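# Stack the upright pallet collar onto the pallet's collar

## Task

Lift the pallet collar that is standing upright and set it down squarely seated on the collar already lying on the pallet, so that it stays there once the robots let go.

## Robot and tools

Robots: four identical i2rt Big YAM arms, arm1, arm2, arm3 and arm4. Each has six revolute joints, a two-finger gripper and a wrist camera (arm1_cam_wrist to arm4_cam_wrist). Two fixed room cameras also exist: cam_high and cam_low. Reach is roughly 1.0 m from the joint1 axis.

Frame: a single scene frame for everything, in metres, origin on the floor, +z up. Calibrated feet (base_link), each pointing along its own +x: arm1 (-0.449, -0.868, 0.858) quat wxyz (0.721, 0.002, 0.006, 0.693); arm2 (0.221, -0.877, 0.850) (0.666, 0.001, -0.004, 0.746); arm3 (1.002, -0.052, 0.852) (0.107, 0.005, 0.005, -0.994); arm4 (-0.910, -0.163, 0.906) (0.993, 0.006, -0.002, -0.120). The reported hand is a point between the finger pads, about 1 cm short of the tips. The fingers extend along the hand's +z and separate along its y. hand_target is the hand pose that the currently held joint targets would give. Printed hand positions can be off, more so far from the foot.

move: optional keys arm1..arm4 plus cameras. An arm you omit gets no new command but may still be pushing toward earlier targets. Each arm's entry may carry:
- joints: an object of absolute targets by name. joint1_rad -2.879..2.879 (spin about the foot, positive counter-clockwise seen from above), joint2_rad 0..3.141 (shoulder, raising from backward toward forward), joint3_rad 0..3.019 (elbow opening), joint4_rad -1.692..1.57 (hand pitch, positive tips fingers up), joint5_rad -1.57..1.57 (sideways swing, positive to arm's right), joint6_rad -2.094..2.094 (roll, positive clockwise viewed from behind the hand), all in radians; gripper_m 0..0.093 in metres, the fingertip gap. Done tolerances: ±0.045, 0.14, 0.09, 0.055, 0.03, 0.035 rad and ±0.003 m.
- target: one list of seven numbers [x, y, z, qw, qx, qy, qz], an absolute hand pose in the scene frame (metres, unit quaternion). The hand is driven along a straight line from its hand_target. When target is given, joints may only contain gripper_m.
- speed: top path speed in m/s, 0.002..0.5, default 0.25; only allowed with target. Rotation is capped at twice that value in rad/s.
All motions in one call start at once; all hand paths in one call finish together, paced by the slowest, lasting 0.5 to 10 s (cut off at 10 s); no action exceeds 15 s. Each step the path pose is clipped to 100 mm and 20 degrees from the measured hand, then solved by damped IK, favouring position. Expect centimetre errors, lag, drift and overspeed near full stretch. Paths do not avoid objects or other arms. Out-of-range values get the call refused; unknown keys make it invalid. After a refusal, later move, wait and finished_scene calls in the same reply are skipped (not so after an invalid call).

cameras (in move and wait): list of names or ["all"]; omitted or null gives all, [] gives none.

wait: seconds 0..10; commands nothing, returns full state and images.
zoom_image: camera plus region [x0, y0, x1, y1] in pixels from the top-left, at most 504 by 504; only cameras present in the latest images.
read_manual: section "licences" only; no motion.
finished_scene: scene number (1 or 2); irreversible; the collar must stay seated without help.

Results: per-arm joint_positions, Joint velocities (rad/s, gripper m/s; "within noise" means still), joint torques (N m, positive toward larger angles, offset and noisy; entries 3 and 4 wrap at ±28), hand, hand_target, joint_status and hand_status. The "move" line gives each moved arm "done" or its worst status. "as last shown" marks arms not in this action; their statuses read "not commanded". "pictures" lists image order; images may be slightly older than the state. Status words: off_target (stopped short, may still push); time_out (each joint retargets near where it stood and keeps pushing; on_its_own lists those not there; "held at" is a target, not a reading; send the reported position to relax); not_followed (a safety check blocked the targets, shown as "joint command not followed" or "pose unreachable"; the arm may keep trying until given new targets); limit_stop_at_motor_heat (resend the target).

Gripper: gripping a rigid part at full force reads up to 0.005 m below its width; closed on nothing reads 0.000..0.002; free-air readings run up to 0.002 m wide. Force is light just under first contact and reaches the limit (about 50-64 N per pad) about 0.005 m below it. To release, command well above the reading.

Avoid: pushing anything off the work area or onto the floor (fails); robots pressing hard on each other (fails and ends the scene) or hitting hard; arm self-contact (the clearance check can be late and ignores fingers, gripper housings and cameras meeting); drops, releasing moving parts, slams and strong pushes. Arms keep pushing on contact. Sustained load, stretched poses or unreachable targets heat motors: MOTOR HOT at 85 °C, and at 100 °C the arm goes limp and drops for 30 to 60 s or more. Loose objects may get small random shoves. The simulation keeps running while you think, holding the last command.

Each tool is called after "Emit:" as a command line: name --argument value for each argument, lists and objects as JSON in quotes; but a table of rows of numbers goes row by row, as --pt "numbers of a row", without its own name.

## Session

Emit:
move

Scene clock: 0.00 s.
Joint torques (N m): no reading
Motor temperatures (°C): arm1=[30 38 37 29 30 26 30] | arm2=[30 31 30 30 29 26 28] | arm3=[28 36 38 32 28 26 28] | arm4=[33 31 38 28 29 29 29]
Heat: arm1: hottest joint2_rad 38 °C; arm2: hottest joint2_rad 31 °C; arm3: hottest joint3_rad 38 °C; arm4: hottest joint3_rad 38 °C.
Joint velocities: within noise
arm1.joint_positions: joint1_rad=-0.357 joint2_rad=+0.528 joint3_rad=+1.387 joint4_rad=-1.329 joint5_rad=-0.075 joint6_rad=+0.015 gripper_m=+0.09396
arm1.joint_status: not commanded
arm1.hand: x=-0.3788 y=-0.6786 z=+1.4141 quat_wxyz=(-0.410, +0.482, -0.705, -0.320) (m; scene frame)
arm1.hand_target: x=-0.3801 y=-0.6818 z=+1.4260 quat_wxyz=(-0.420, +0.479, -0.698, -0.327) (m; scene frame)
arm1.hand_status: not commanded
arm2.joint_positions: joint1_rad=+0.299 joint2_rad=+0.645 joint3_rad=+1.463 joint4_rad=-1.149 joint5_rad=-0.251 joint6_rad=+0.486 gripper_m=+0.09396
arm2.joint_status: not commanded
arm2.hand: x=+0.0807 y=-0.6700 z=+1.4633 quat_wxyz=(-0.097, +0.604, -0.540, -0.578) (m; scene frame)
arm2.hand_target: x=+0.0823 y=-0.6737 z=+1.4740 quat_wxyz=(-0.101, +0.600, -0.534, -0.587) (m; scene frame)
arm2.hand_status: not commanded
arm3.joint_positions: joint1_rad=-0.006 joint2_rad=+0.627 joint3_rad=+1.332 joint4_rad=-1.302 joint5_rad=+0.199 joint6_rad=-0.395 gripper_m=+0.09396
arm3.joint_status: not commanded
arm3.hand: x=+0.7498 y=-0.0752 z=+1.3683 quat_wxyz=(+0.134, -0.855, -0.220, +0.451) (m; scene frame)
arm3.hand_target: x=+0.7518 y=-0.0748 z=+1.3800 quat_wxyz=(+0.135, -0.849, -0.217, +0.462) (m; scene frame)
arm3.hand_status: not commanded
arm4.joint_positions: joint1_rad=+0.196 joint2_rad=+0.571 joint3_rad=+1.436 joint4_rad=-1.358 joint5_rad=-0.007 joint6_rad=+0.034 gripper_m=+0.09396
arm4.joint_status: not commanded
arm4.hand: x=-0.7094 y=-0.1781 z=+1.4740 quat_wxyz=(-0.516, -0.035, -0.856, -0.006) (m; scene frame)
arm4.hand_target: x=-0.7127 y=-0.1781 z=+1.4874 quat_wxyz=(-0.529, -0.034, -0.848, -0.006) (m; scene frame)
arm4.hand_status: not commanded
pictures: arm1_cam_wrist, arm2_cam_wrist, arm3_cam_wrist, arm4_cam_wrist, cam_high, cam_low
Images, in order (width x height): arm1_cam_wrist 672x504, arm2_cam_wrist 672x504, arm3_cam_wrist 672x504, arm4_cam_wrist 672x504, cam_high 672x504, cam_low 672x504.

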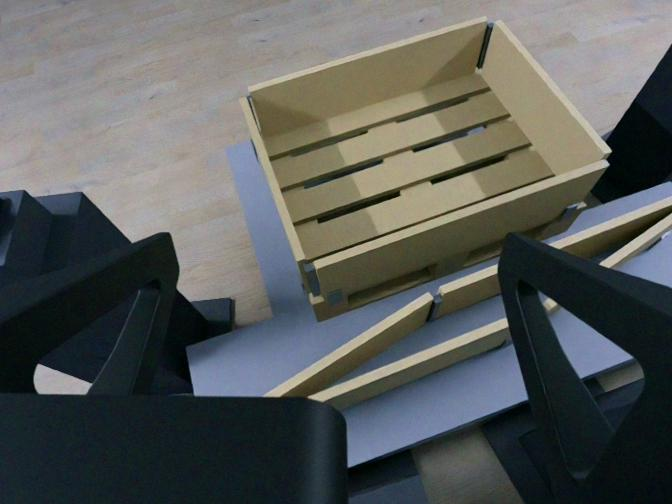

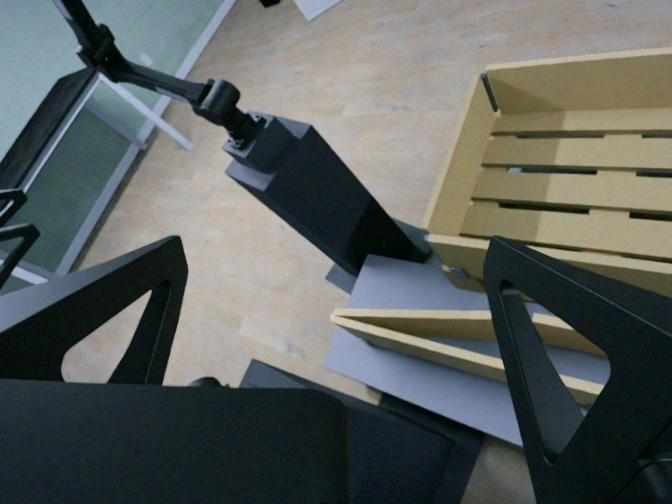

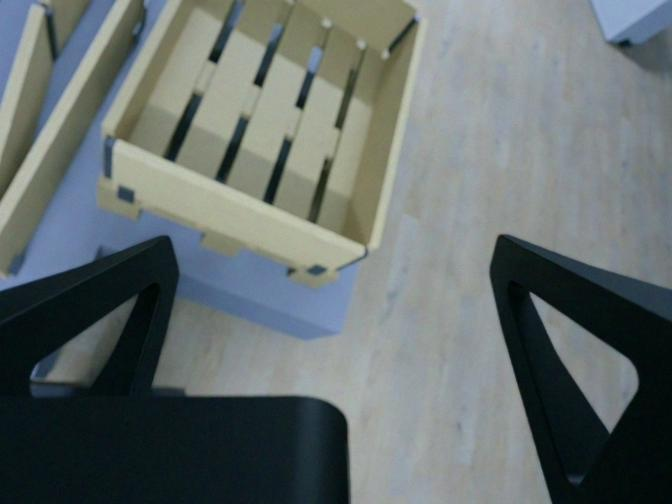

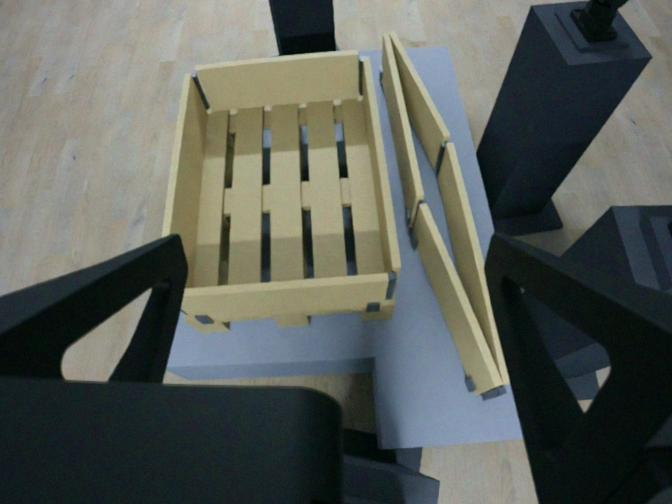

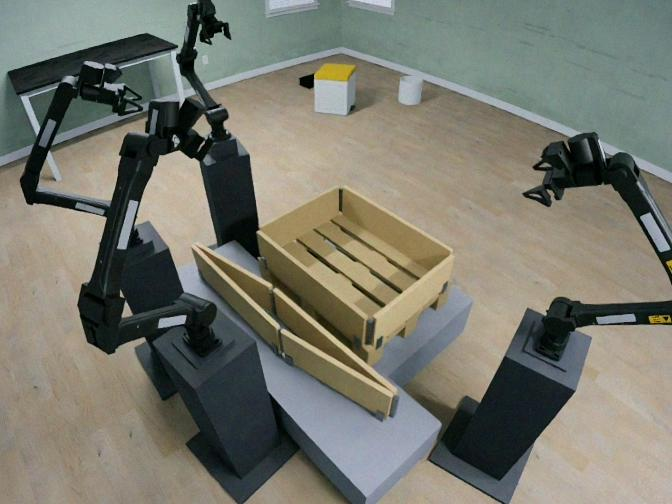

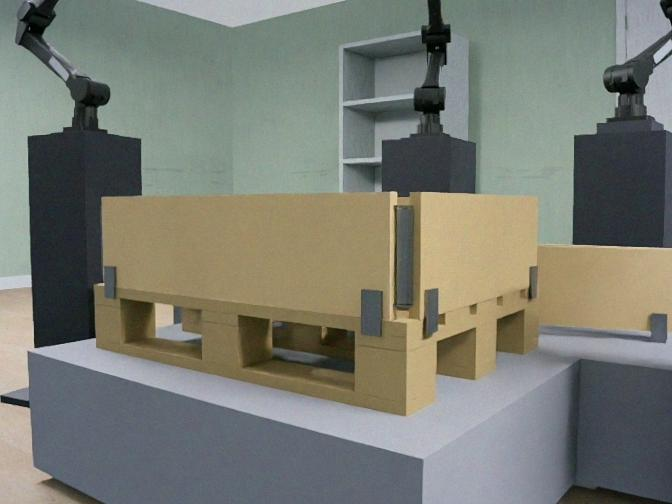

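Emit:
move --arm1 '{"target":[-0.175,-0.30,0.76,0,-0.0175,0.9998,0]}' --arm2 '{"target":[0.28,-0.275,0.76,0,0.9998,0.0175,0]}' --arm3 '{"target":[0.39,-0.022,0.76,0,0.6947,0.7193,0]}' --arm4 '{"target":[-0.36,-0.01,0.76,0,-0.7193,0.6947,0]}'

Scene clock: 8.47 s.
Joint torques (N m): arm1=[-0.91 -19.84 13.19 -0.42 -0.06 0.13] | arm2=[0.67 -21.3 10.24 0.06 -0.01 -0.3] | arm3=[2.14 -18.67 9.74 -0.08 -0.03 -0.26] | arm4=[1.44 -19.43 9.31 -0.06 0.02 -0.21]
Motor temperatures (°C): arm1=[30 38 39 29 30 26 30] | arm2=[30 31 31 30 29 26 28] | arm3=[28 36 40 32 28 26 28] | arm4=[33 32 39 28 29 29 29]
Heat: arm1: hottest joint3_rad 39 °C; arm2: hottest joint2_rad 31 °C; arm3: hottest joint3_rad 40 °C; arm4: hottest joint3_rad 39 °C.
move: arm1 off_target; arm2 off_target; arm3 off_target; arm4 off_target
Joint velocities: within noise
arm1.joint_positions: joint1_rad=-0.394 joint2_rad=+2.253 joint3_rad=+1.595 joint4_rad=-0.927 joint5_rad=+0.008 joint6_rad=+1.066 gripper_m=+0.09396
arm1.joint_status: not commanded
arm1.hand: x=-0.1922 y=-0.3139 z=+0.7541 quat_wxyz=(+0.005, +0.036, -0.999, +0.010) (m; scene frame)
arm1.hand_target: x=-0.1769 y=-0.3006 z=+0.7619 quat_wxyz=(+0.000, +0.023, -1.000, -0.002) (m; scene frame)
arm1.hand_status: off_target (0.023 m and 2.5 deg from the pose sent, 0.783 m and 89.0 deg at the start)
arm2.joint_positions: joint1_rad=-0.214 joint2_rad=+2.201 joint3_rad=+1.508 joint4_rad=-0.904 joint5_rad=-0.003 joint6_rad=-1.690 gripper_m=+0.09397
arm2.joint_status: not commanded
arm2.hand: x=+0.2808 y=-0.2917 z=+0.7605 quat_wxyz=(+0.009, +1.000, +0.009, -0.001) (m; scene frame)
arm2.hand_target: x=+0.2797 y=-0.2769 z=+0.7620 quat_wxyz=(-0.002, +1.000, +0.019, +0.002) (m; scene frame)
arm2.hand_status: off_target (0.017 m and 1.4 deg from the pose sent, 0.831 m and 107.1 deg at the start)
arm3.joint_positions: joint1_rad=-0.278 joint2_rad=+2.207 joint3_rad=+1.541 joint4_rad=-0.906 joint5_rad=-0.011 joint6_rad=-1.628 gripper_m=+0.09396
arm3.joint_status: not commanded
arm3.hand: x=+0.4030 y=-0.0145 z=+0.7597 quat_wxyz=(-0.004, -0.709, -0.705, -0.003) (m; scene frame)
arm3.hand_target: x=+0.3910 y=-0.0206 z=+0.7616 quat_wxyz=(+0.002, -0.699, -0.715, +0.000) (m; scene frame)
arm3.hand_status: off_target (0.015 m and 2.4 deg from the pose sent, 0.709 m and 82.5 deg at the start)
arm4.joint_positions: joint1_rad=+0.505 joint2_rad=+2.260 joint3_rad=+1.385 joint4_rad=-0.729 joint5_rad=+0.016 joint6_rad=-1.320 gripper_m=+0.09397
arm4.joint_status: not commanded
arm4.hand: x=-0.3759 y=-0.0198 z=+0.7521 quat_wxyz=(+0.012, +0.712, -0.702, -0.004) (m; scene frame)
arm4.hand_target: x=-0.3608 y=-0.0103 z=+0.7619 quat_wxyz=(+0.001, +0.720, -0.694, +0.003) (m; scene frame)
arm4.hand_status: off_target (0.020 m and 1.8 deg from the pose sent, 0.812 m and 110.5 deg at the start)
pictures: arm1_cam_wrist, arm2_cam_wrist, arm3_cam_wrist, arm4_cam_wrist, cam_high, cam_low
Images, in order (width x height): arm1_cam_wrist 672x504, arm2_cam_wrist 672x504, arm3_cam_wrist 672x504, arm4_cam_wrist 672x504, cam_high 672x504, cam_low 672x504.

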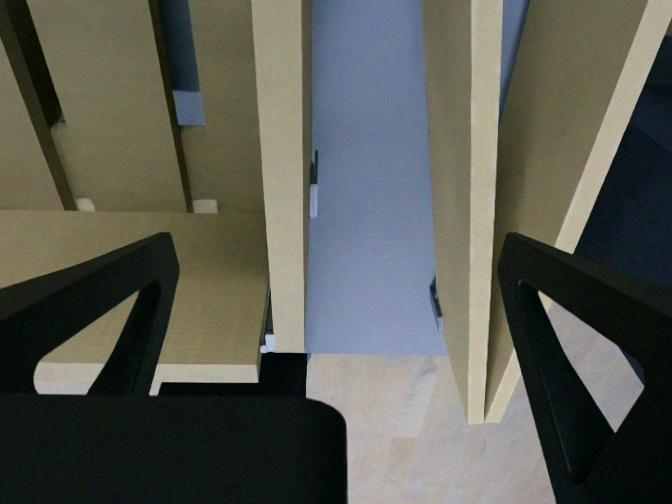

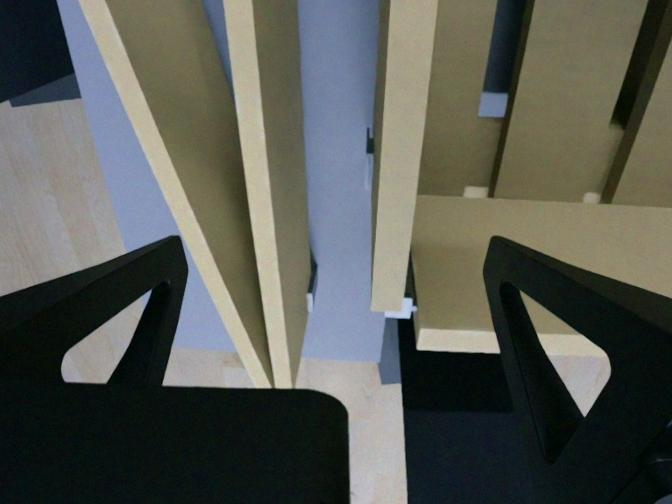

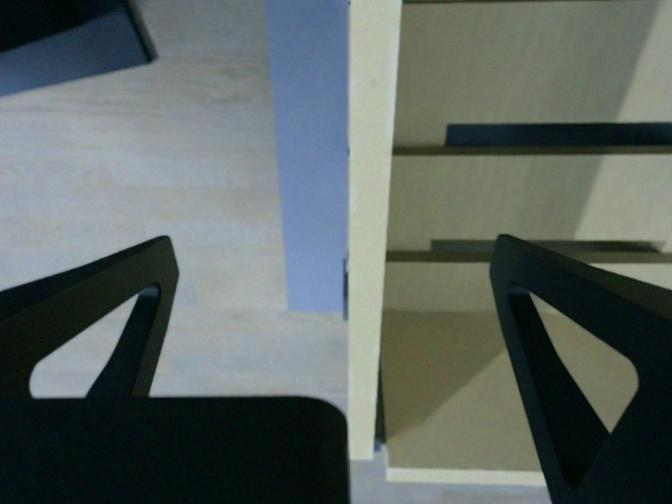

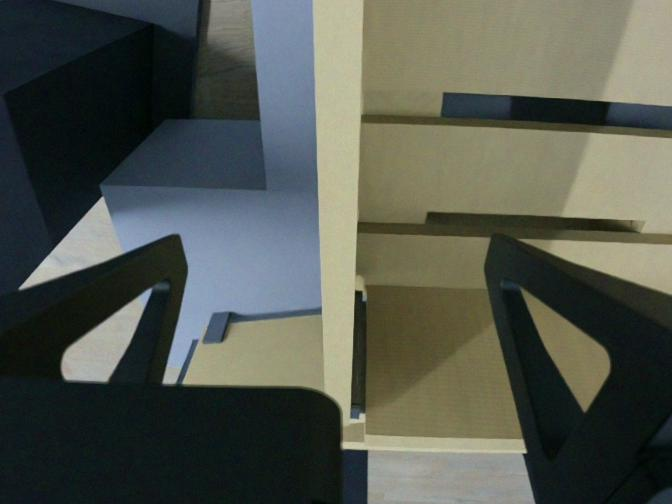

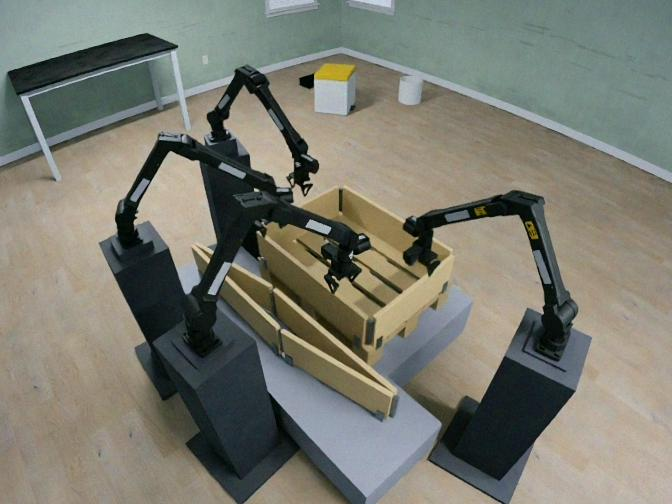

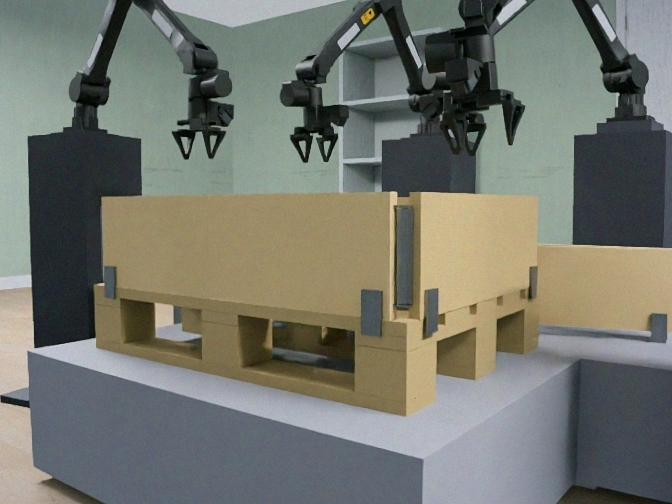

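Emit:
move --arm1 '{"target":[-0.177,-0.275,0.638,0,-0.0175,0.9998,0],"speed":0.12}' --arm2 '{"target":[0.28,-0.243,0.638,0,0.9998,0.0175,0],"speed":0.12}' --arm3 '{"target":[0.373,-0.022,0.638,0,0.6947,0.7193,0],"speed":0.12}' --arm4 '{"target":[-0.359,-0.01,0.638,0,-0.7193,0.6947,0],"speed":0.12}' --cameras '["arm1_cam_wrist"]'

Emit:
move --arm1 '{"joints":{"gripper_m":0.018}}' --arm2 '{"joints":{"gripper_m":0.018}}' --arm3 '{"joints":{"gripper_m":0.018}}' --arm4 '{"joints":{"gripper_m":0.018}}'

Emit:
move --arm1 '{"joints":{"gripper_m":0.08}}' --arm2 '{"joints":{"gripper_m":0.08}}' --arm3 '{"joints":{"gripper_m":0.08}}' --arm4 '{"joints":{"gripper_m":0.08}}' --cameras '[]'

Emit:
move --arm1 '{"target":[-0.18,-0.295,0.82,0,0,1,0]}' --arm2 '{"target":[0.27,-0.28,0.82,0,1,0,0]}' --arm3 '{"target":[0.385,-0.02,0.82,0,0.6947,0.7193,0]}' --arm4 '{"target":[-0.37,-0.015,0.82,0,-0.7193,0.6947,0]}' --cameras '[]'

Emit:
move --arm1 '{"target":[-0.205,-0.536,0.63,0,0,1,0]}' --arm2 '{"target":[0.06,-0.50,0.63,0,0.9998,0.02,0]}' --arm3 '{"target":[0.375,-0.474,0.63,0,0.9925,0.1219,0]}' --arm4 '{"target":[-0.395,-0.485,0.63,0,-0.1219,0.9925,0]}'

Scene clock: 20.50 s.
Joint torques (N m): arm1=[0.38 -21.07 11.96 0.5 0.03 0.14] | arm2=[0.85 -23.18 9.33 0.27 -0.18 -0.24] | arm3=[2.2 -19.84 8.5 0.53 -0.11 -0.24] | arm4=[0.79 -20.07 7.34 0.91 -0.14 -0.23]
Motor temperatures (°C): arm1=[30 41 42 29 30 26 30] | arm2=[30 32 32 29 29 26 28] | arm3=[28 36 41 32 28 26 28] | arm4=[33 33 41 28 28 29 29]
Heat: arm1: hottest joint3_rad 42 °C; arm2: hottest joint2_rad 32 °C; arm3: hottest joint3_rad 41 °C; arm4: hottest joint3_rad 41 °C.
move: arm1 off_target; arm2 off_target; arm3 off_target; arm4 off_target
Joint velocities: within noise
arm1.joint_positions: joint1_rad=-0.394 joint2_rad=+2.515 joint3_rad=+1.738 joint4_rad=-0.827 joint5_rad=+0.008 joint6_rad=+1.094 gripper_m=+0.09396
arm1.joint_status: not commanded
arm1.hand: x=-0.1851 y=-0.2964 z=+0.6352 quat_wxyz=(+0.010, +0.022, -1.000, +0.020) (m; scene frame)
arm1.hand_target: x=-0.1775 y=-0.2759 z=+0.6388 quat_wxyz=(+0.000, +0.018, -1.000, +0.000) (m; scene frame)
arm1.hand_status: off_target (0.023 m and 2.6 deg from the pose sent, 0.123 m and 2.5 deg at the start)
arm2.joint_positions: joint1_rad=-0.213 joint2_rad=+2.485 joint3_rad=+1.683 joint4_rad=-0.798 joint5_rad=-0.003 joint6_rad=-1.690 gripper_m=+0.09397
arm2.joint_status: not commanded
arm2.hand: x=+0.2840 y=-0.2563 z=+0.6421 quat_wxyz=(+0.010, +1.000, +0.010, -0.001) (m; scene frame)
arm2.hand_target: x=+0.2800 y=-0.2437 z=+0.6384 quat_wxyz=(+0.000, +1.000, +0.017, +0.000) (m; scene frame)
arm2.hand_status: off_target (0.014 m and 1.5 deg from the pose sent, 0.132 m and 1.4 deg at the start)
arm3.joint_positions: joint1_rad=-0.274 joint2_rad=+2.461 joint3_rad=+1.651 joint4_rad=-0.776 joint5_rad=-0.011 joint6_rad=-1.634 gripper_m=+0.09396
arm3.joint_status: not commanded
arm3.hand: x=+0.3870 y=-0.0145 z=+0.6400 quat_wxyz=(-0.009, -0.706, -0.708, -0.008) (m; scene frame)
arm3.hand_target: x=+0.3737 y=-0.0221 z=+0.6383 quat_wxyz=(+0.000, -0.695, -0.719, +0.000) (m; scene frame)
arm3.hand_status: off_target (0.016 m and 2.3 deg from the pose sent, 0.126 m and 2.4 deg at the start)
arm4.joint_positions: joint1_rad=+0.505 joint2_rad=+2.516 joint3_rad=+1.474 joint4_rad=-0.582 joint5_rad=+0.013 joint6_rad=-1.323 gripper_m=+0.09397
arm4.joint_status: not commanded
arm4.hand: x=-0.3788 y=-0.0188 z=+0.6331 quat_wxyz=(+0.020, +0.713, -0.701, -0.010) (m; scene frame)
arm4.hand_target: x=-0.3592 y=-0.0100 z=+0.6388 quat_wxyz=(+0.000, +0.719, -0.695, +0.000) (m; scene frame)
arm4.hand_status: off_target (0.022 m and 2.7 deg from the pose sent, 0.116 m and 1.8 deg at the start)
pictures: arm1_cam_wrist
Images, in order (width x height): arm1_cam_wrist 672x504.

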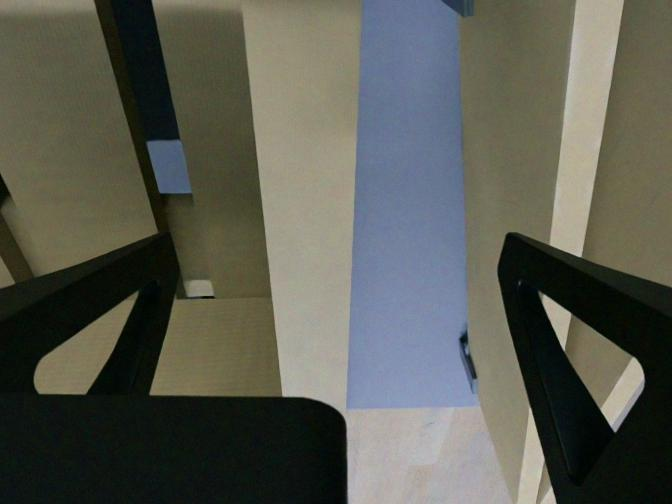

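Scene clock: 21.47 s.
Joint torques (N m): arm1=[0.44 -21.13 11.4 0.36 0.11 0.11] | arm2=[0.91 -23.12 9.26 0.92 -0.18 -0.24] | arm3=[2.2 -19.9 8.54 0.49 -0.13 -0.21] | arm4=[0.85 -20.01 7.31 0.76 -0.15 -0.23]
Motor temperatures (°C): arm1=[30 41 42 29 30 26 30] | arm2=[30 32 32 29 29 26 28] | arm3=[28 36 41 32 28 26 28] | arm4=[33 33 41 28 28 29 29]
Heat: arm1: hottest joint3_rad 42 °C; arm2: hottest joint2_rad 32 °C; arm3: hottest joint3_rad 41 °C; arm4: hottest joint3_rad 41 °C.
move: arm1 done; arm2 done; arm3 done; arm4 done
Joint velocities: within noise
arm1.joint_positions: joint1_rad=-0.394 joint2_rad=+2.515 joint3_rad=+1.745 joint4_rad=-0.813 joint5_rad=+0.005 joint6_rad=+1.103 gripper_m=+0.01854
arm1.joint_status: all done
arm1.hand: x=-0.1826 y=-0.2897 z=+0.6370 quat_wxyz=(+0.006, +0.018, -1.000, +0.010) (m; scene frame)
arm1.hand_target: x=-0.1766 y=-0.2737 z=+0.6389 quat_wxyz=(-0.002, +0.014, -1.000, -0.005) (m; scene frame)
arm1.hand_status: not commanded
arm2.joint_positions: joint1_rad=-0.213 joint2_rad=+2.485 joint3_rad=+1.683 joint4_rad=-0.816 joint5_rad=-0.003 joint6_rad=-1.690 gripper_m=+0.01997
arm2.joint_status: all done
arm2.hand: x=+0.2836 y=-0.2610 z=+0.6418 quat_wxyz=(+0.020, +1.000, +0.010, -0.002) (m; scene frame)
arm2.hand_target: x=+0.2800 y=-0.2438 z=+0.6383 quat_wxyz=(+0.000, +1.000, +0.017, +0.000) (m; scene frame)
arm2.hand_status: not commanded
arm3.joint_positions: joint1_rad=-0.274 joint2_rad=+2.461 joint3_rad=+1.651 joint4_rad=-0.774 joint5_rad=-0.011 joint6_rad=-1.639 gripper_m=+0.01999
arm3.joint_status: all done
arm3.hand: x=+0.3866 y=-0.0144 z=+0.6400 quat_wxyz=(-0.008, -0.704, -0.710, -0.007) (m; scene frame)
arm3.hand_target: x=+0.3735 y=-0.0222 z=+0.6383 quat_wxyz=(+0.000, -0.694, -0.720, +0.000) (m; scene frame)
arm3.hand_status: not commanded
arm4.joint_positions: joint1_rad=+0.505 joint2_rad=+2.516 joint3_rad=+1.474 joint4_rad=-0.576 joint5_rad=+0.014 joint6_rad=-1.323 gripper_m=+0.01954
arm4.joint_status: all done
arm4.hand: x=-0.3771 y=-0.0186 z=+0.6331 quat_wxyz=(+0.017, +0.713, -0.701, -0.008) (m; scene frame)
arm4.hand_target: x=-0.3592 y=-0.0102 z=+0.6387 quat_wxyz=(+0.000, +0.719, -0.695, +0.001) (m; scene frame)
arm4.hand_status: not commanded
pictures: arm1_cam_wrist, arm2_cam_wrist, arm3_cam_wrist, arm4_cam_wrist, cam_high, cam_low
Images, in order (width x height): arm1_cam_wrist 672x504, arm2_cam_wrist 672x504, arm3_cam_wrist 672x504, arm4_cam_wrist 672x504, cam_high 672x504, cam_low 672x504.

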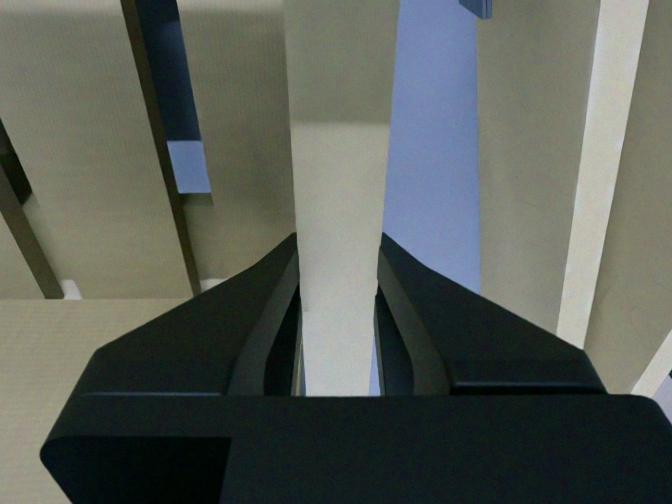

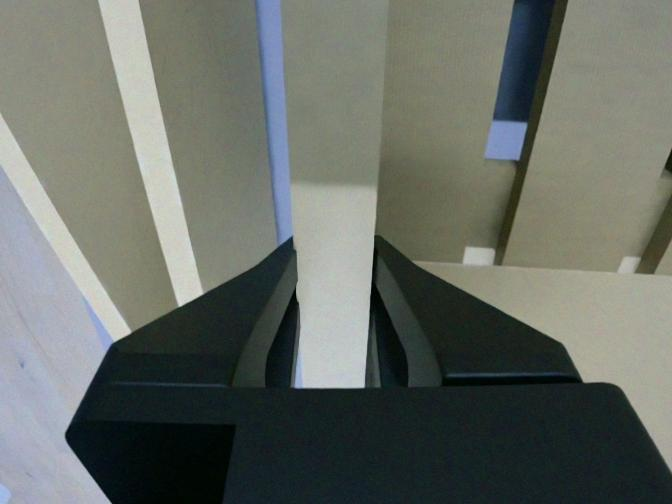

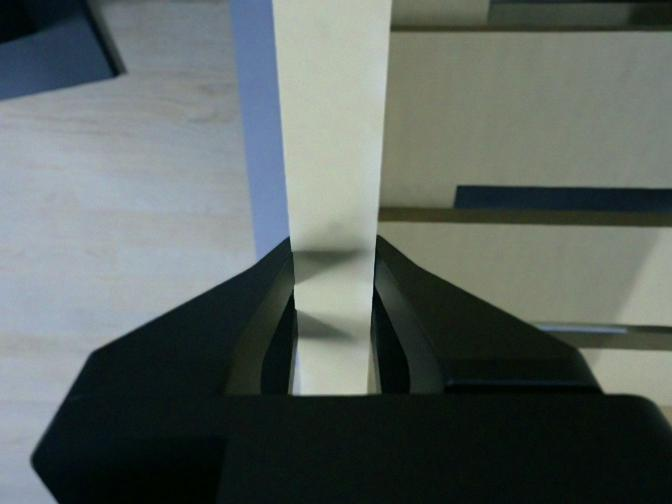

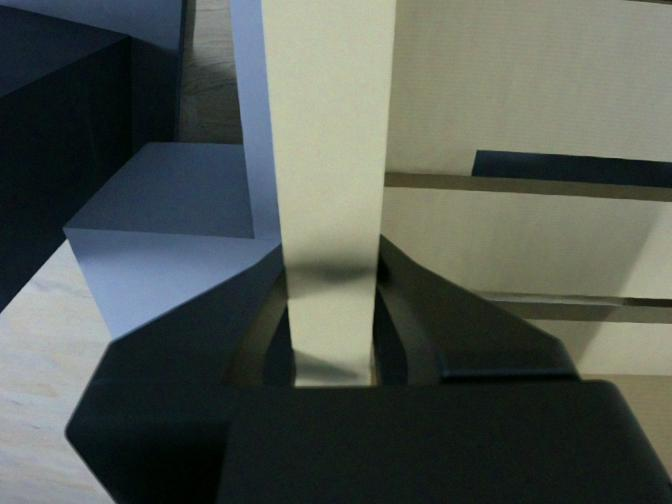

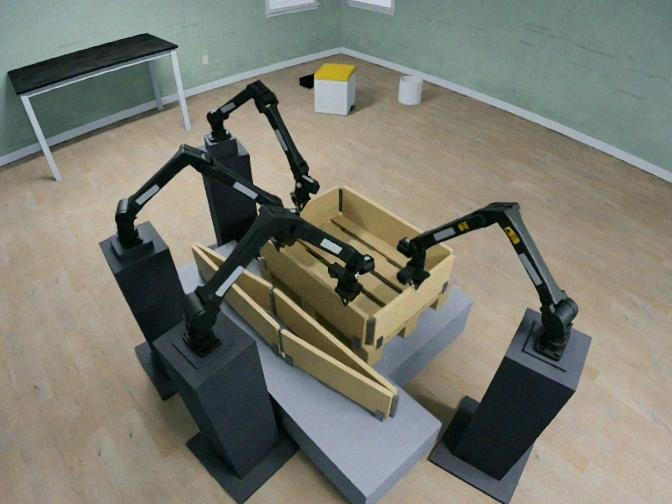

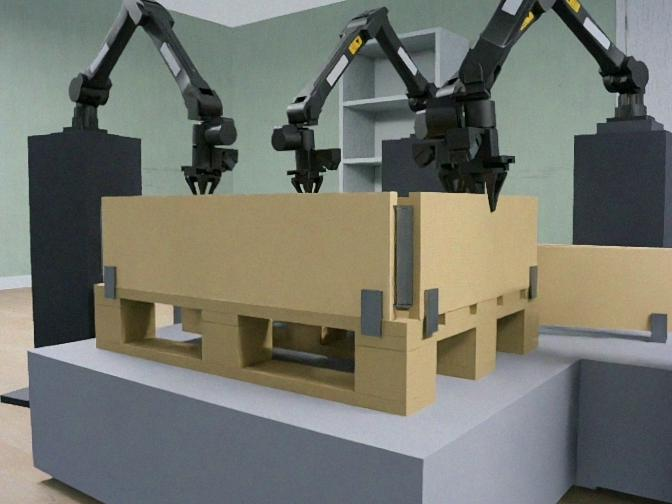

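Scene clock: 22.30 s.
Joint torques (N m): arm1=[0.56 -21.19 11.36 0.34 0.09 0.11] | arm2=[0.79 -23.3 9.17 0.38 -0.18 -0.24] | arm3=[2.14 -19.9 8.53 0.51 -0.13 -0.21] | arm4=[0.91 -19.96 7.25 0.77 -0.12 -0.23]
Motor temperatures (°C): arm1=[30 41 42 29 30 26 30] | arm2=[30 33 32 29 29 26 28] | arm3=[28 37 41 32 28 26 28] | arm4=[33 33 41 28 28 29 29]
Heat: arm1: hottest joint3_rad 42 °C; arm2: hottest joint2_rad 33 °C; arm3: hottest joint3_rad 41 °C; arm4: hottest joint3_rad 41 °C.
move: arm1 done; arm2 done; arm3 done; arm4 done
Joint velocities: within noise
arm1.joint_positions: joint1_rad=-0.394 joint2_rad=+2.517 joint3_rad=+1.745 joint4_rad=-0.823 joint5_rad=+0.006 joint6_rad=+1.104 gripper_m=+0.07988
arm1.joint_status: all done
arm1.hand: x=-0.1835 y=-0.2923 z=+0.6364 quat_wxyz=(+0.008, +0.017, -1.000, +0.015) (m; scene frame)
arm1.hand_target: x=-0.1774 y=-0.2759 z=+0.6388 quat_wxyz=(+0.000, +0.014, -1.000, +0.000) (m; scene frame)
arm1.hand_status: not commanded
arm2.joint_positions: joint1_rad=-0.212 joint2_rad=+2.486 joint3_rad=+1.685 joint4_rad=-0.801 joint5_rad=-0.003 joint6_rad=-1.690 gripper_m=+0.07991
arm2.joint_status: all done
arm2.hand: x=+0.2835 y=-0.2566 z=+0.6415 quat_wxyz=(+0.012, +1.000, +0.010, -0.001) (m; scene frame)
arm2.hand_target: x=+0.2800 y=-0.2437 z=+0.6383 quat_wxyz=(+0.000, +1.000, +0.017, +0.000) (m; scene frame)
arm2.hand_status: not commanded
arm3.joint_positions: joint1_rad=-0.274 joint2_rad=+2.461 joint3_rad=+1.651 joint4_rad=-0.774 joint5_rad=-0.011 joint6_rad=-1.639 gripper_m=+0.07994
arm3.joint_status: all done
arm3.hand: x=+0.3865 y=-0.0149 z=+0.6400 quat_wxyz=(-0.008, -0.704, -0.710, -0.007) (m; scene frame)
arm3.hand_target: x=+0.3735 y=-0.0222 z=+0.6383 quat_wxyz=(+0.000, -0.694, -0.720, +0.000) (m; scene frame)
arm3.hand_status: not commanded
arm4.joint_positions: joint1_rad=+0.505 joint2_rad=+2.516 joint3_rad=+1.475 joint4_rad=-0.577 joint5_rad=+0.013 joint6_rad=-1.323 gripper_m=+0.07991
arm4.joint_status: all done
arm4.hand: x=-0.3771 y=-0.0184 z=+0.6333 quat_wxyz=(+0.017, +0.713, -0.701, -0.009) (m; scene frame)
arm4.hand_target: x=-0.3594 y=-0.0101 z=+0.6388 quat_wxyz=(+0.000, +0.719, -0.695, +0.000) (m; scene frame)
arm4.hand_status: not commanded
pictures: none
No camera images: "cameras" was empty.

Scene clock: 23.93 s.
Joint torques (N m): arm1=[-0.15 -21.54 8.84 -0.35 0.08 0.13] | arm2=[0.85 -22.36 7.83 -0.34 -0.18 -0.07] | arm3=[1.61 -20.01 7.91 -0.01 -0.12 -0.24] | arm4=[0.73 -20.01 7.05 0.01 -0.14 -0.22]
Motor temperatures (°C): arm1=[30 41 42 29 30 26 30] | arm2=[30 33 32 29 29 26 28] | arm3=[28 37 41 32 28 26 28] | arm4=[33 33 41 28 28 29 29]
Heat: arm1: hottest joint3_rad 42 °C; arm2: hottest joint2_rad 33 °C; arm3: hottest joint3_rad 41 °C; arm4: hottest joint3_rad 41 °C.
move: arm1 done; arm2 done; arm3 done; arm4 done
Joint velocities: within noise
arm1.joint_positions: joint1_rad=-0.394 joint2_rad=+2.195 joint3_rad=+1.694 joint4_rad=-1.045 joint5_rad=+0.006 joint6_rad=+1.115 gripper_m=+0.07992
arm1.joint_status: not commanded
arm1.hand: x=-0.1803 y=-0.2888 z=+0.8202 quat_wxyz=(-0.003, +0.011, -1.000, -0.007) (m; scene frame)
arm1.hand_target: x=-0.1800 y=-0.2950 z=+0.8199 quat_wxyz=(+0.000, +0.004, -1.000, +0.000) (m; scene frame)
arm1.hand_status: done (0.006 m and 1.6 deg from the pose sent, 0.184 m and 2.7 deg at the start)
arm2.joint_positions: joint1_rad=-0.202 joint2_rad=+2.120 joint3_rad=+1.556 joint4_rad=-1.000 joint5_rad=-0.003 joint6_rad=-1.674 gripper_m=+0.07994
arm2.joint_status: not commanded
arm2.hand: x=+0.2752 y=-0.2769 z=+0.8222 quat_wxyz=(-0.007, +1.000, +0.007, +0.001) (m; scene frame)
arm2.hand_target: x=+0.2700 y=-0.2800 z=+0.8199 quat_wxyz=(+0.000, +1.000, +0.004, +0.000) (m; scene frame)
arm2.hand_status: done (0.006 m and 1.1 deg from the pose sent, 0.181 m and 1.8 deg at the start)
arm3.joint_positions: joint1_rad=-0.274 joint2_rad=+2.149 joint3_rad=+1.622 joint4_rad=-1.029 joint5_rad=-0.011 joint6_rad=-1.640 gripper_m=+0.07996
arm3.joint_status: not commanded
arm3.hand: x=+0.3843 y=-0.0168 z=+0.8193 quat_wxyz=(+0.002, -0.703, -0.711, +0.002) (m; scene frame)
arm3.hand_target: x=+0.3848 y=-0.0200 z=+0.8200 quat_wxyz=(+0.000, -0.695, -0.719, +0.000) (m; scene frame)
arm3.hand_status: done (0.003 m and 1.4 deg from the pose sent, 0.180 m and 2.0 deg at the start)
arm4.joint_positions: joint1_rad=+0.505 joint2_rad=+2.148 joint3_rad=+1.383 joint4_rad=-0.818 joint5_rad=+0.013 joint6_rad=-1.325 gripper_m=+0.07994
arm4.joint_status: not commanded
arm4.hand: x=-0.3703 y=-0.0184 z=+0.8120 quat_wxyz=(+0.002, +0.714, -0.700, +0.000) (m; scene frame)
arm4.hand_target: x=-0.3699 y=-0.0151 z=+0.8199 quat_wxyz=(+0.000, +0.720, -0.694, +0.000) (m; scene frame)
arm4.hand_status: done (0.009 m and 0.9 deg from the pose sent, 0.187 m and 2.4 deg at the start)
pictures: none
No camera images: "cameras" was empty.

Scene clock: 27.87 s.
Joint torques (N m): arm1=[-1.03 -14.1 2.99 0.76 -0.03 -0.1] | arm2=[0.5 -15.5 2.67 0.51 -0.15 -0.06] | arm3=[1.26 -23.59 11.54 -0.05 0.07 0.11] | arm4=[0.44 -20.6 8.44 -0.01 -0.05 0]
Motor temperatures (°C): arm1=[30 41 41 29 30 26 30] | arm2=[30 33 32 29 29 26 28] | arm3=[28 38 42 32 28 26 28] | arm4=[33 33 41 28 28 29 29]
Heat: arm1: hottest joint2_rad 41 °C; arm2: hottest joint2_rad 33 °C; arm3: hottest joint3_rad 42 °C; arm4: hottest joint3_rad 41 °C.
move: arm1 done; arm2 done; arm3 done; arm4 off_target
Joint velocities: within noise
arm1.joint_positions: joint1_rad=-0.581 joint2_rad=+2.212 joint3_rad=+0.940 joint4_rad=-0.284 joint5_rad=+0.006 joint6_rad=+0.957 gripper_m=+0.07992
arm1.joint_status: not commanded
arm1.hand: x=-0.2075 y=-0.5294 z=+0.6356 quat_wxyz=(-0.001, -0.003, -1.000, -0.002) (m; scene frame)
arm1.hand_target: x=-0.2053 y=-0.5357 z=+0.6303 quat_wxyz=(+0.000, -0.004, -1.000, -0.001) (m; scene frame)
arm1.hand_status: done (0.009 m and 0.4 deg from the pose sent, 0.313 m and 1.6 deg at the start)
arm2.joint_positions: joint1_rad=+0.290 joint2_rad=+2.200 joint3_rad=+0.929 joint4_rad=-0.293 joint5_rad=-0.003 joint6_rad=-1.218 gripper_m=+0.07994
arm2.joint_status: not commanded
arm2.hand: x=+0.0598 y=-0.4943 z=+0.6377 quat_wxyz=(-0.006, +1.000, +0.025, +0.000) (m; scene frame)
arm2.hand_target: x=+0.0605 y=-0.4993 z=+0.6303 quat_wxyz=(-0.002, +1.000, +0.020, +0.001) (m; scene frame)
arm2.hand_status: done (0.010 m and 0.9 deg from the pose sent, 0.365 m and 1.7 deg at the start)
arm3.joint_positions: joint1_rad=+0.377 joint2_rad=+2.799 joint3_rad=+2.383 joint4_rad=-1.146 joint5_rad=-0.011 joint6_rad=+0.320 gripper_m=+0.07997
arm3.joint_status: not commanded
arm3.hand: x=+0.3803 y=-0.4710 z=+0.6351 quat_wxyz=(-0.002, -0.991, -0.135, -0.004) (m; scene frame)
arm3.hand_target: x=+0.3756 y=-0.4742 z=+0.6303 quat_wxyz=(-0.003, -0.992, -0.127, +0.000) (m; scene frame)
arm3.hand_status: done (0.008 m and 1.6 deg from the pose sent, 0.495 m and 76.6 deg at the start)
arm4.joint_positions: joint1_rad=-0.321 joint2_rad=+2.568 joint3_rad=+1.613 joint4_rad=-0.634 joint5_rad=+0.011 joint6_rad=-0.825 gripper_m=+0.07995
arm4.joint_status: not commanded
arm4.hand: x=-0.4074 y=-0.4767 z=+0.6268 quat_wxyz=(+0.007, +0.132, -0.991, -0.007) (m; scene frame)
arm4.hand_target: x=-0.3958 y=-0.4837 z=+0.6302 quat_wxyz=(+0.001, +0.126, -0.992, -0.003) (m; scene frame)
arm4.hand_status: off_target (0.015 m and 1.6 deg from the pose sent, 0.501 m and 77.1 deg at the start)
pictures: arm1_cam_wrist, arm2_cam_wrist, arm3_cam_wrist, arm4_cam_wrist, cam_high, cam_low
Images, in order (width x height): arm1_cam_wrist 672x504, arm2_cam_wrist 672x504, arm3_cam_wrist 672x504, arm4_cam_wrist 672x504, cam_high 672x504, cam_low 672x504.

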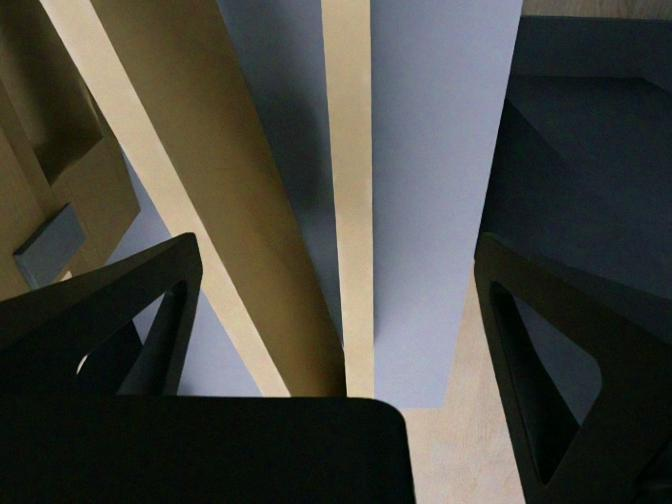

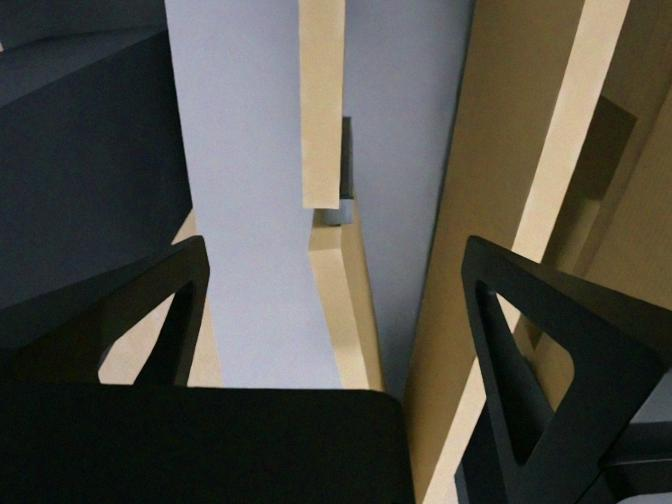

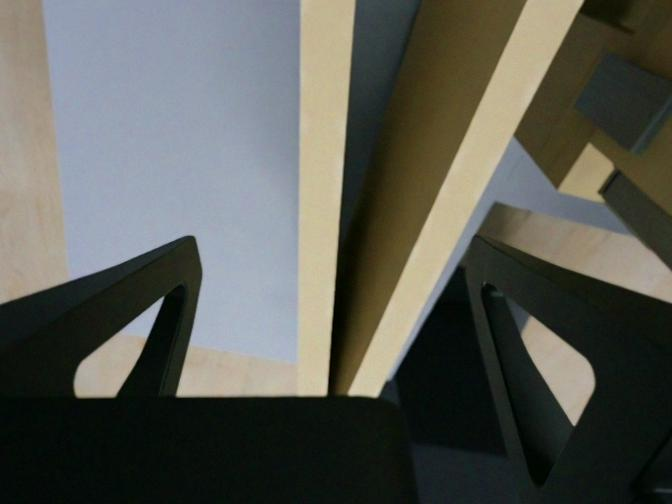

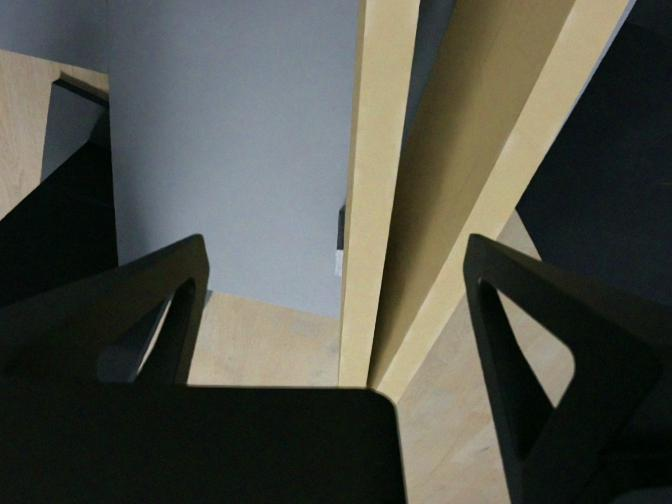

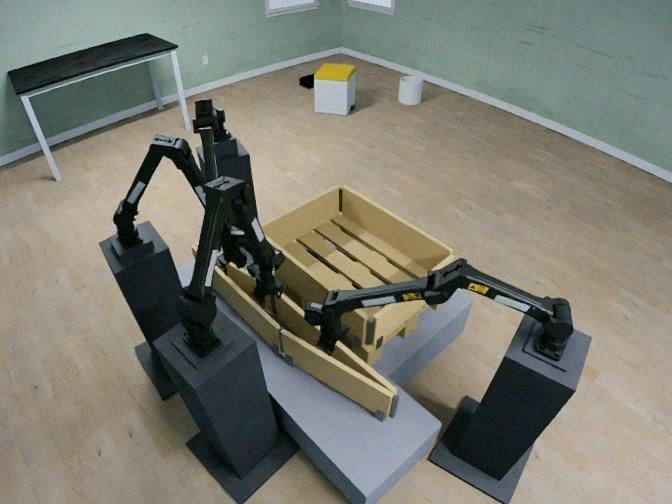

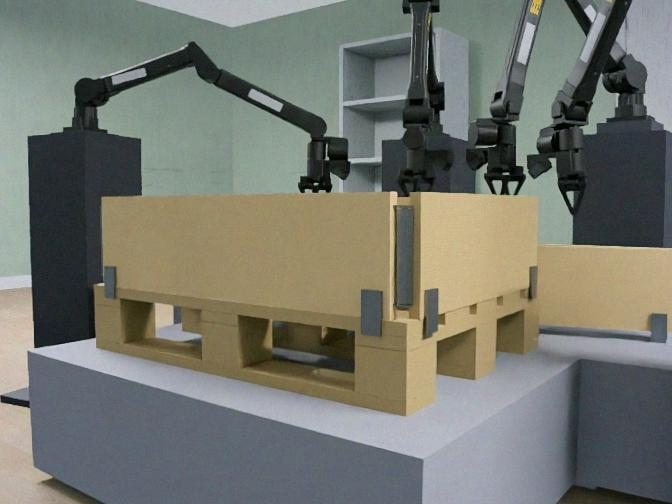

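Emit:
move --arm1 '{"target":[-0.205,-0.530,0.552,0,-0.0236,0.9997,0],"speed":0.12,"joints":{"gripper_m":0.06}}' --arm2 '{"target":[0.050,-0.501,0.552,0,0.9998,0.0222,0],"speed":0.12,"joints":{"gripper_m":0.06}}' --arm3 '{"target":[0.377,-0.475,0.555,0,0.9938,0.1115,0],"speed":0.12,"joints":{"gripper_m":0.055}}' --arm4 '{"target":[-0.396,-0.511,0.555,0,-0.1115,0.9938,0],"speed":0.12,"joints":{"gripper_m":0.055}}'

Scene clock: 39.13 s.
Joint torques (N m): arm1=[-0.44 -14.51 3.69 0.7 0.02 -0.1] | arm2=[0.79 -16.26 2.55 0.47 -0.29 -0.06] | arm3=[1.61 -23.94 11.45 0.01 0.08 0.11] | arm4=[-0.15 -21.48 7.95 0.77 0.03 -0.08]
Motor temperatures (°C): arm1=[30 41 40 29 30 26 30] | arm2=[30 33 32 29 29 26 28] | arm3=[28 38 43 32 28 26 28] | arm4=[33 34 42 28 28 29 29]
Heat: arm1: hottest joint2_rad 41 °C; arm2: hottest joint2_rad 33 °C; arm3: hottest joint3_rad 43 °C; arm4: hottest joint3_rad 42 °C.
move: arm1 off_target; arm2 done; arm3 done; arm4 off_target
Joint velocities: within noise
arm1.joint_positions: joint1_rad=-0.581 joint2_rad=+2.428 joint3_rad=+1.017 joint4_rad=-0.168 joint5_rad=+0.006 joint6_rad=+0.910 gripper_m=+0.06011
arm1.joint_status: all done
arm1.hand: x=-0.2127 y=-0.5359 z=+0.5572 quat_wxyz=(+0.005, +0.021, -1.000, +0.008) (m; scene frame)
arm1.hand_target: x=-0.2053 y=-0.5304 z=+0.5522 quat_wxyz=(+0.000, +0.023, -1.000, +0.000) (m; scene frame)
arm1.hand_status: off_target (0.011 m and 1.1 deg from the pose sent, 0.084 m and 3.0 deg at the start)
arm2.joint_positions: joint1_rad=+0.311 joint2_rad=+2.418 joint3_rad=+1.008 joint4_rad=-0.169 joint5_rad=-0.004 joint6_rad=-1.198 gripper_m=+0.06009
arm2.joint_status: all done
arm2.hand: x=+0.0540 y=-0.5014 z=+0.5589 quat_wxyz=(+0.001, +1.000, +0.026, +0.002) (m; scene frame)
arm2.hand_target: x=+0.0500 y=-0.5013 z=+0.5522 quat_wxyz=(+0.000, +1.000, +0.023, +0.000) (m; scene frame)
arm2.hand_status: done (0.008 m and 0.5 deg from the pose sent, 0.086 m and 0.8 deg at the start)
arm3.joint_positions: joint1_rad=+0.377 joint2_rad=+2.979 joint3_rad=+2.537 joint4_rad=-1.124 joint5_rad=-0.007 joint6_rad=+0.355 gripper_m=+0.05506
arm3.joint_status: all done
arm3.hand: x=+0.3804 y=-0.4696 z=+0.5573 quat_wxyz=(+0.001, -0.993, -0.118, -0.004) (m; scene frame)
arm3.hand_target: x=+0.3774 y=-0.4748 z=+0.5549 quat_wxyz=(-0.001, -0.994, -0.111, +0.001) (m; scene frame)
arm3.hand_status: done (0.007 m and 0.9 deg from the pose sent, 0.080 m and 2.8 deg at the start)
arm4.joint_positions: joint1_rad=-0.351 joint2_rad=+2.760 joint3_rad=+1.777 joint4_rad=-0.628 joint5_rad=+0.013 joint6_rad=-0.825 gripper_m=+0.05508
arm4.joint_status: all done
arm4.hand: x=-0.4107 y=-0.4956 z=+0.5502 quat_wxyz=(+0.016, +0.117, -0.993, -0.014) (m; scene frame)
arm4.hand_target: x=-0.3968 y=-0.5106 z=+0.5556 quat_wxyz=(+0.001, +0.112, -0.994, +0.000) (m; scene frame)
arm4.hand_status: off_target (0.022 m and 2.5 deg from the pose sent, 0.080 m and 2.6 deg at the start)
pictures: arm1_cam_wrist, arm2_cam_wrist, arm3_cam_wrist, arm4_cam_wrist, cam_high, cam_low
Images, in order (width x height): arm1_cam_wrist 672x504, arm2_cam_wrist 672x504, arm3_cam_wrist 672x504, arm4_cam_wrist 672x504, cam_high 672x504, cam_low 672x504.

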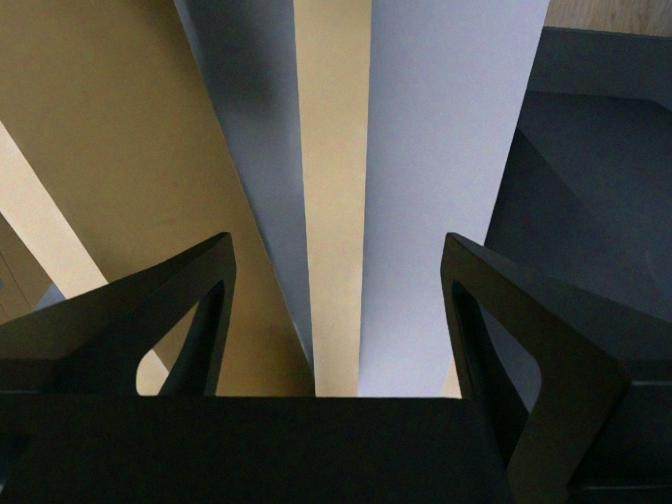

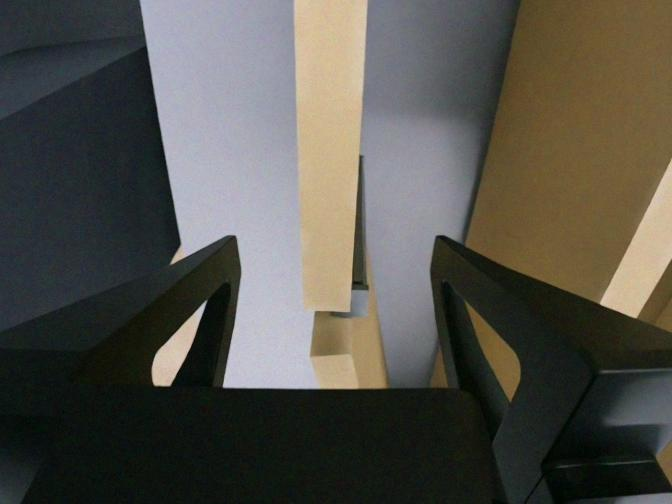

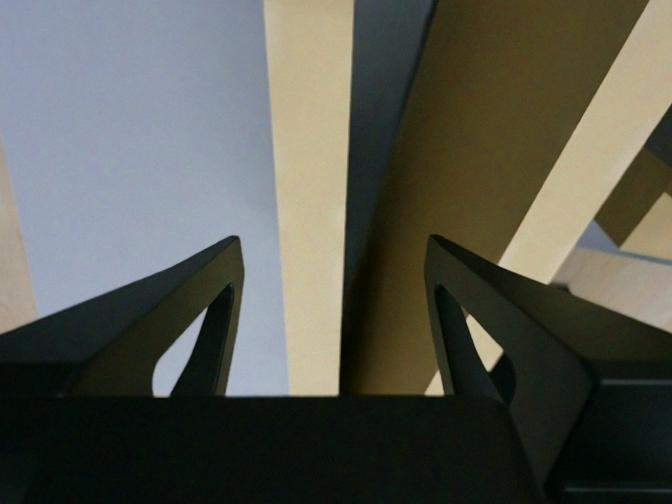

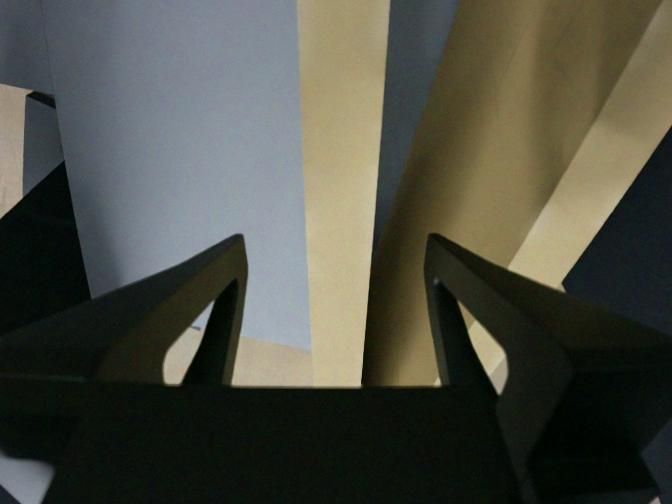

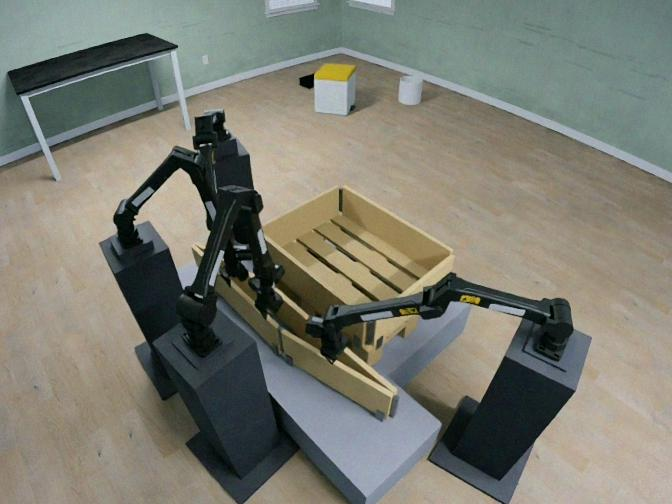

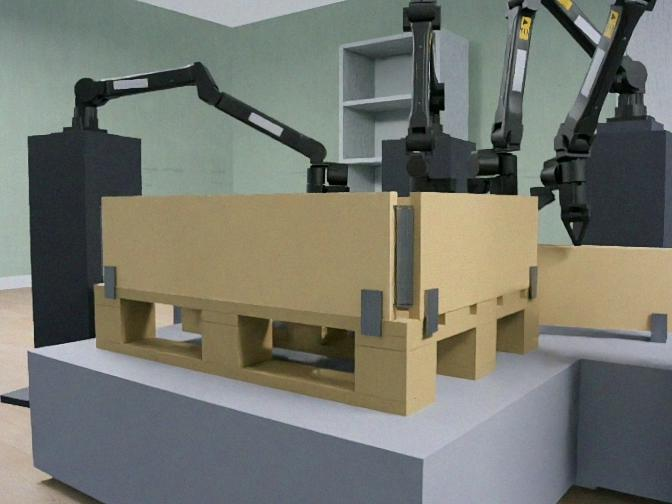

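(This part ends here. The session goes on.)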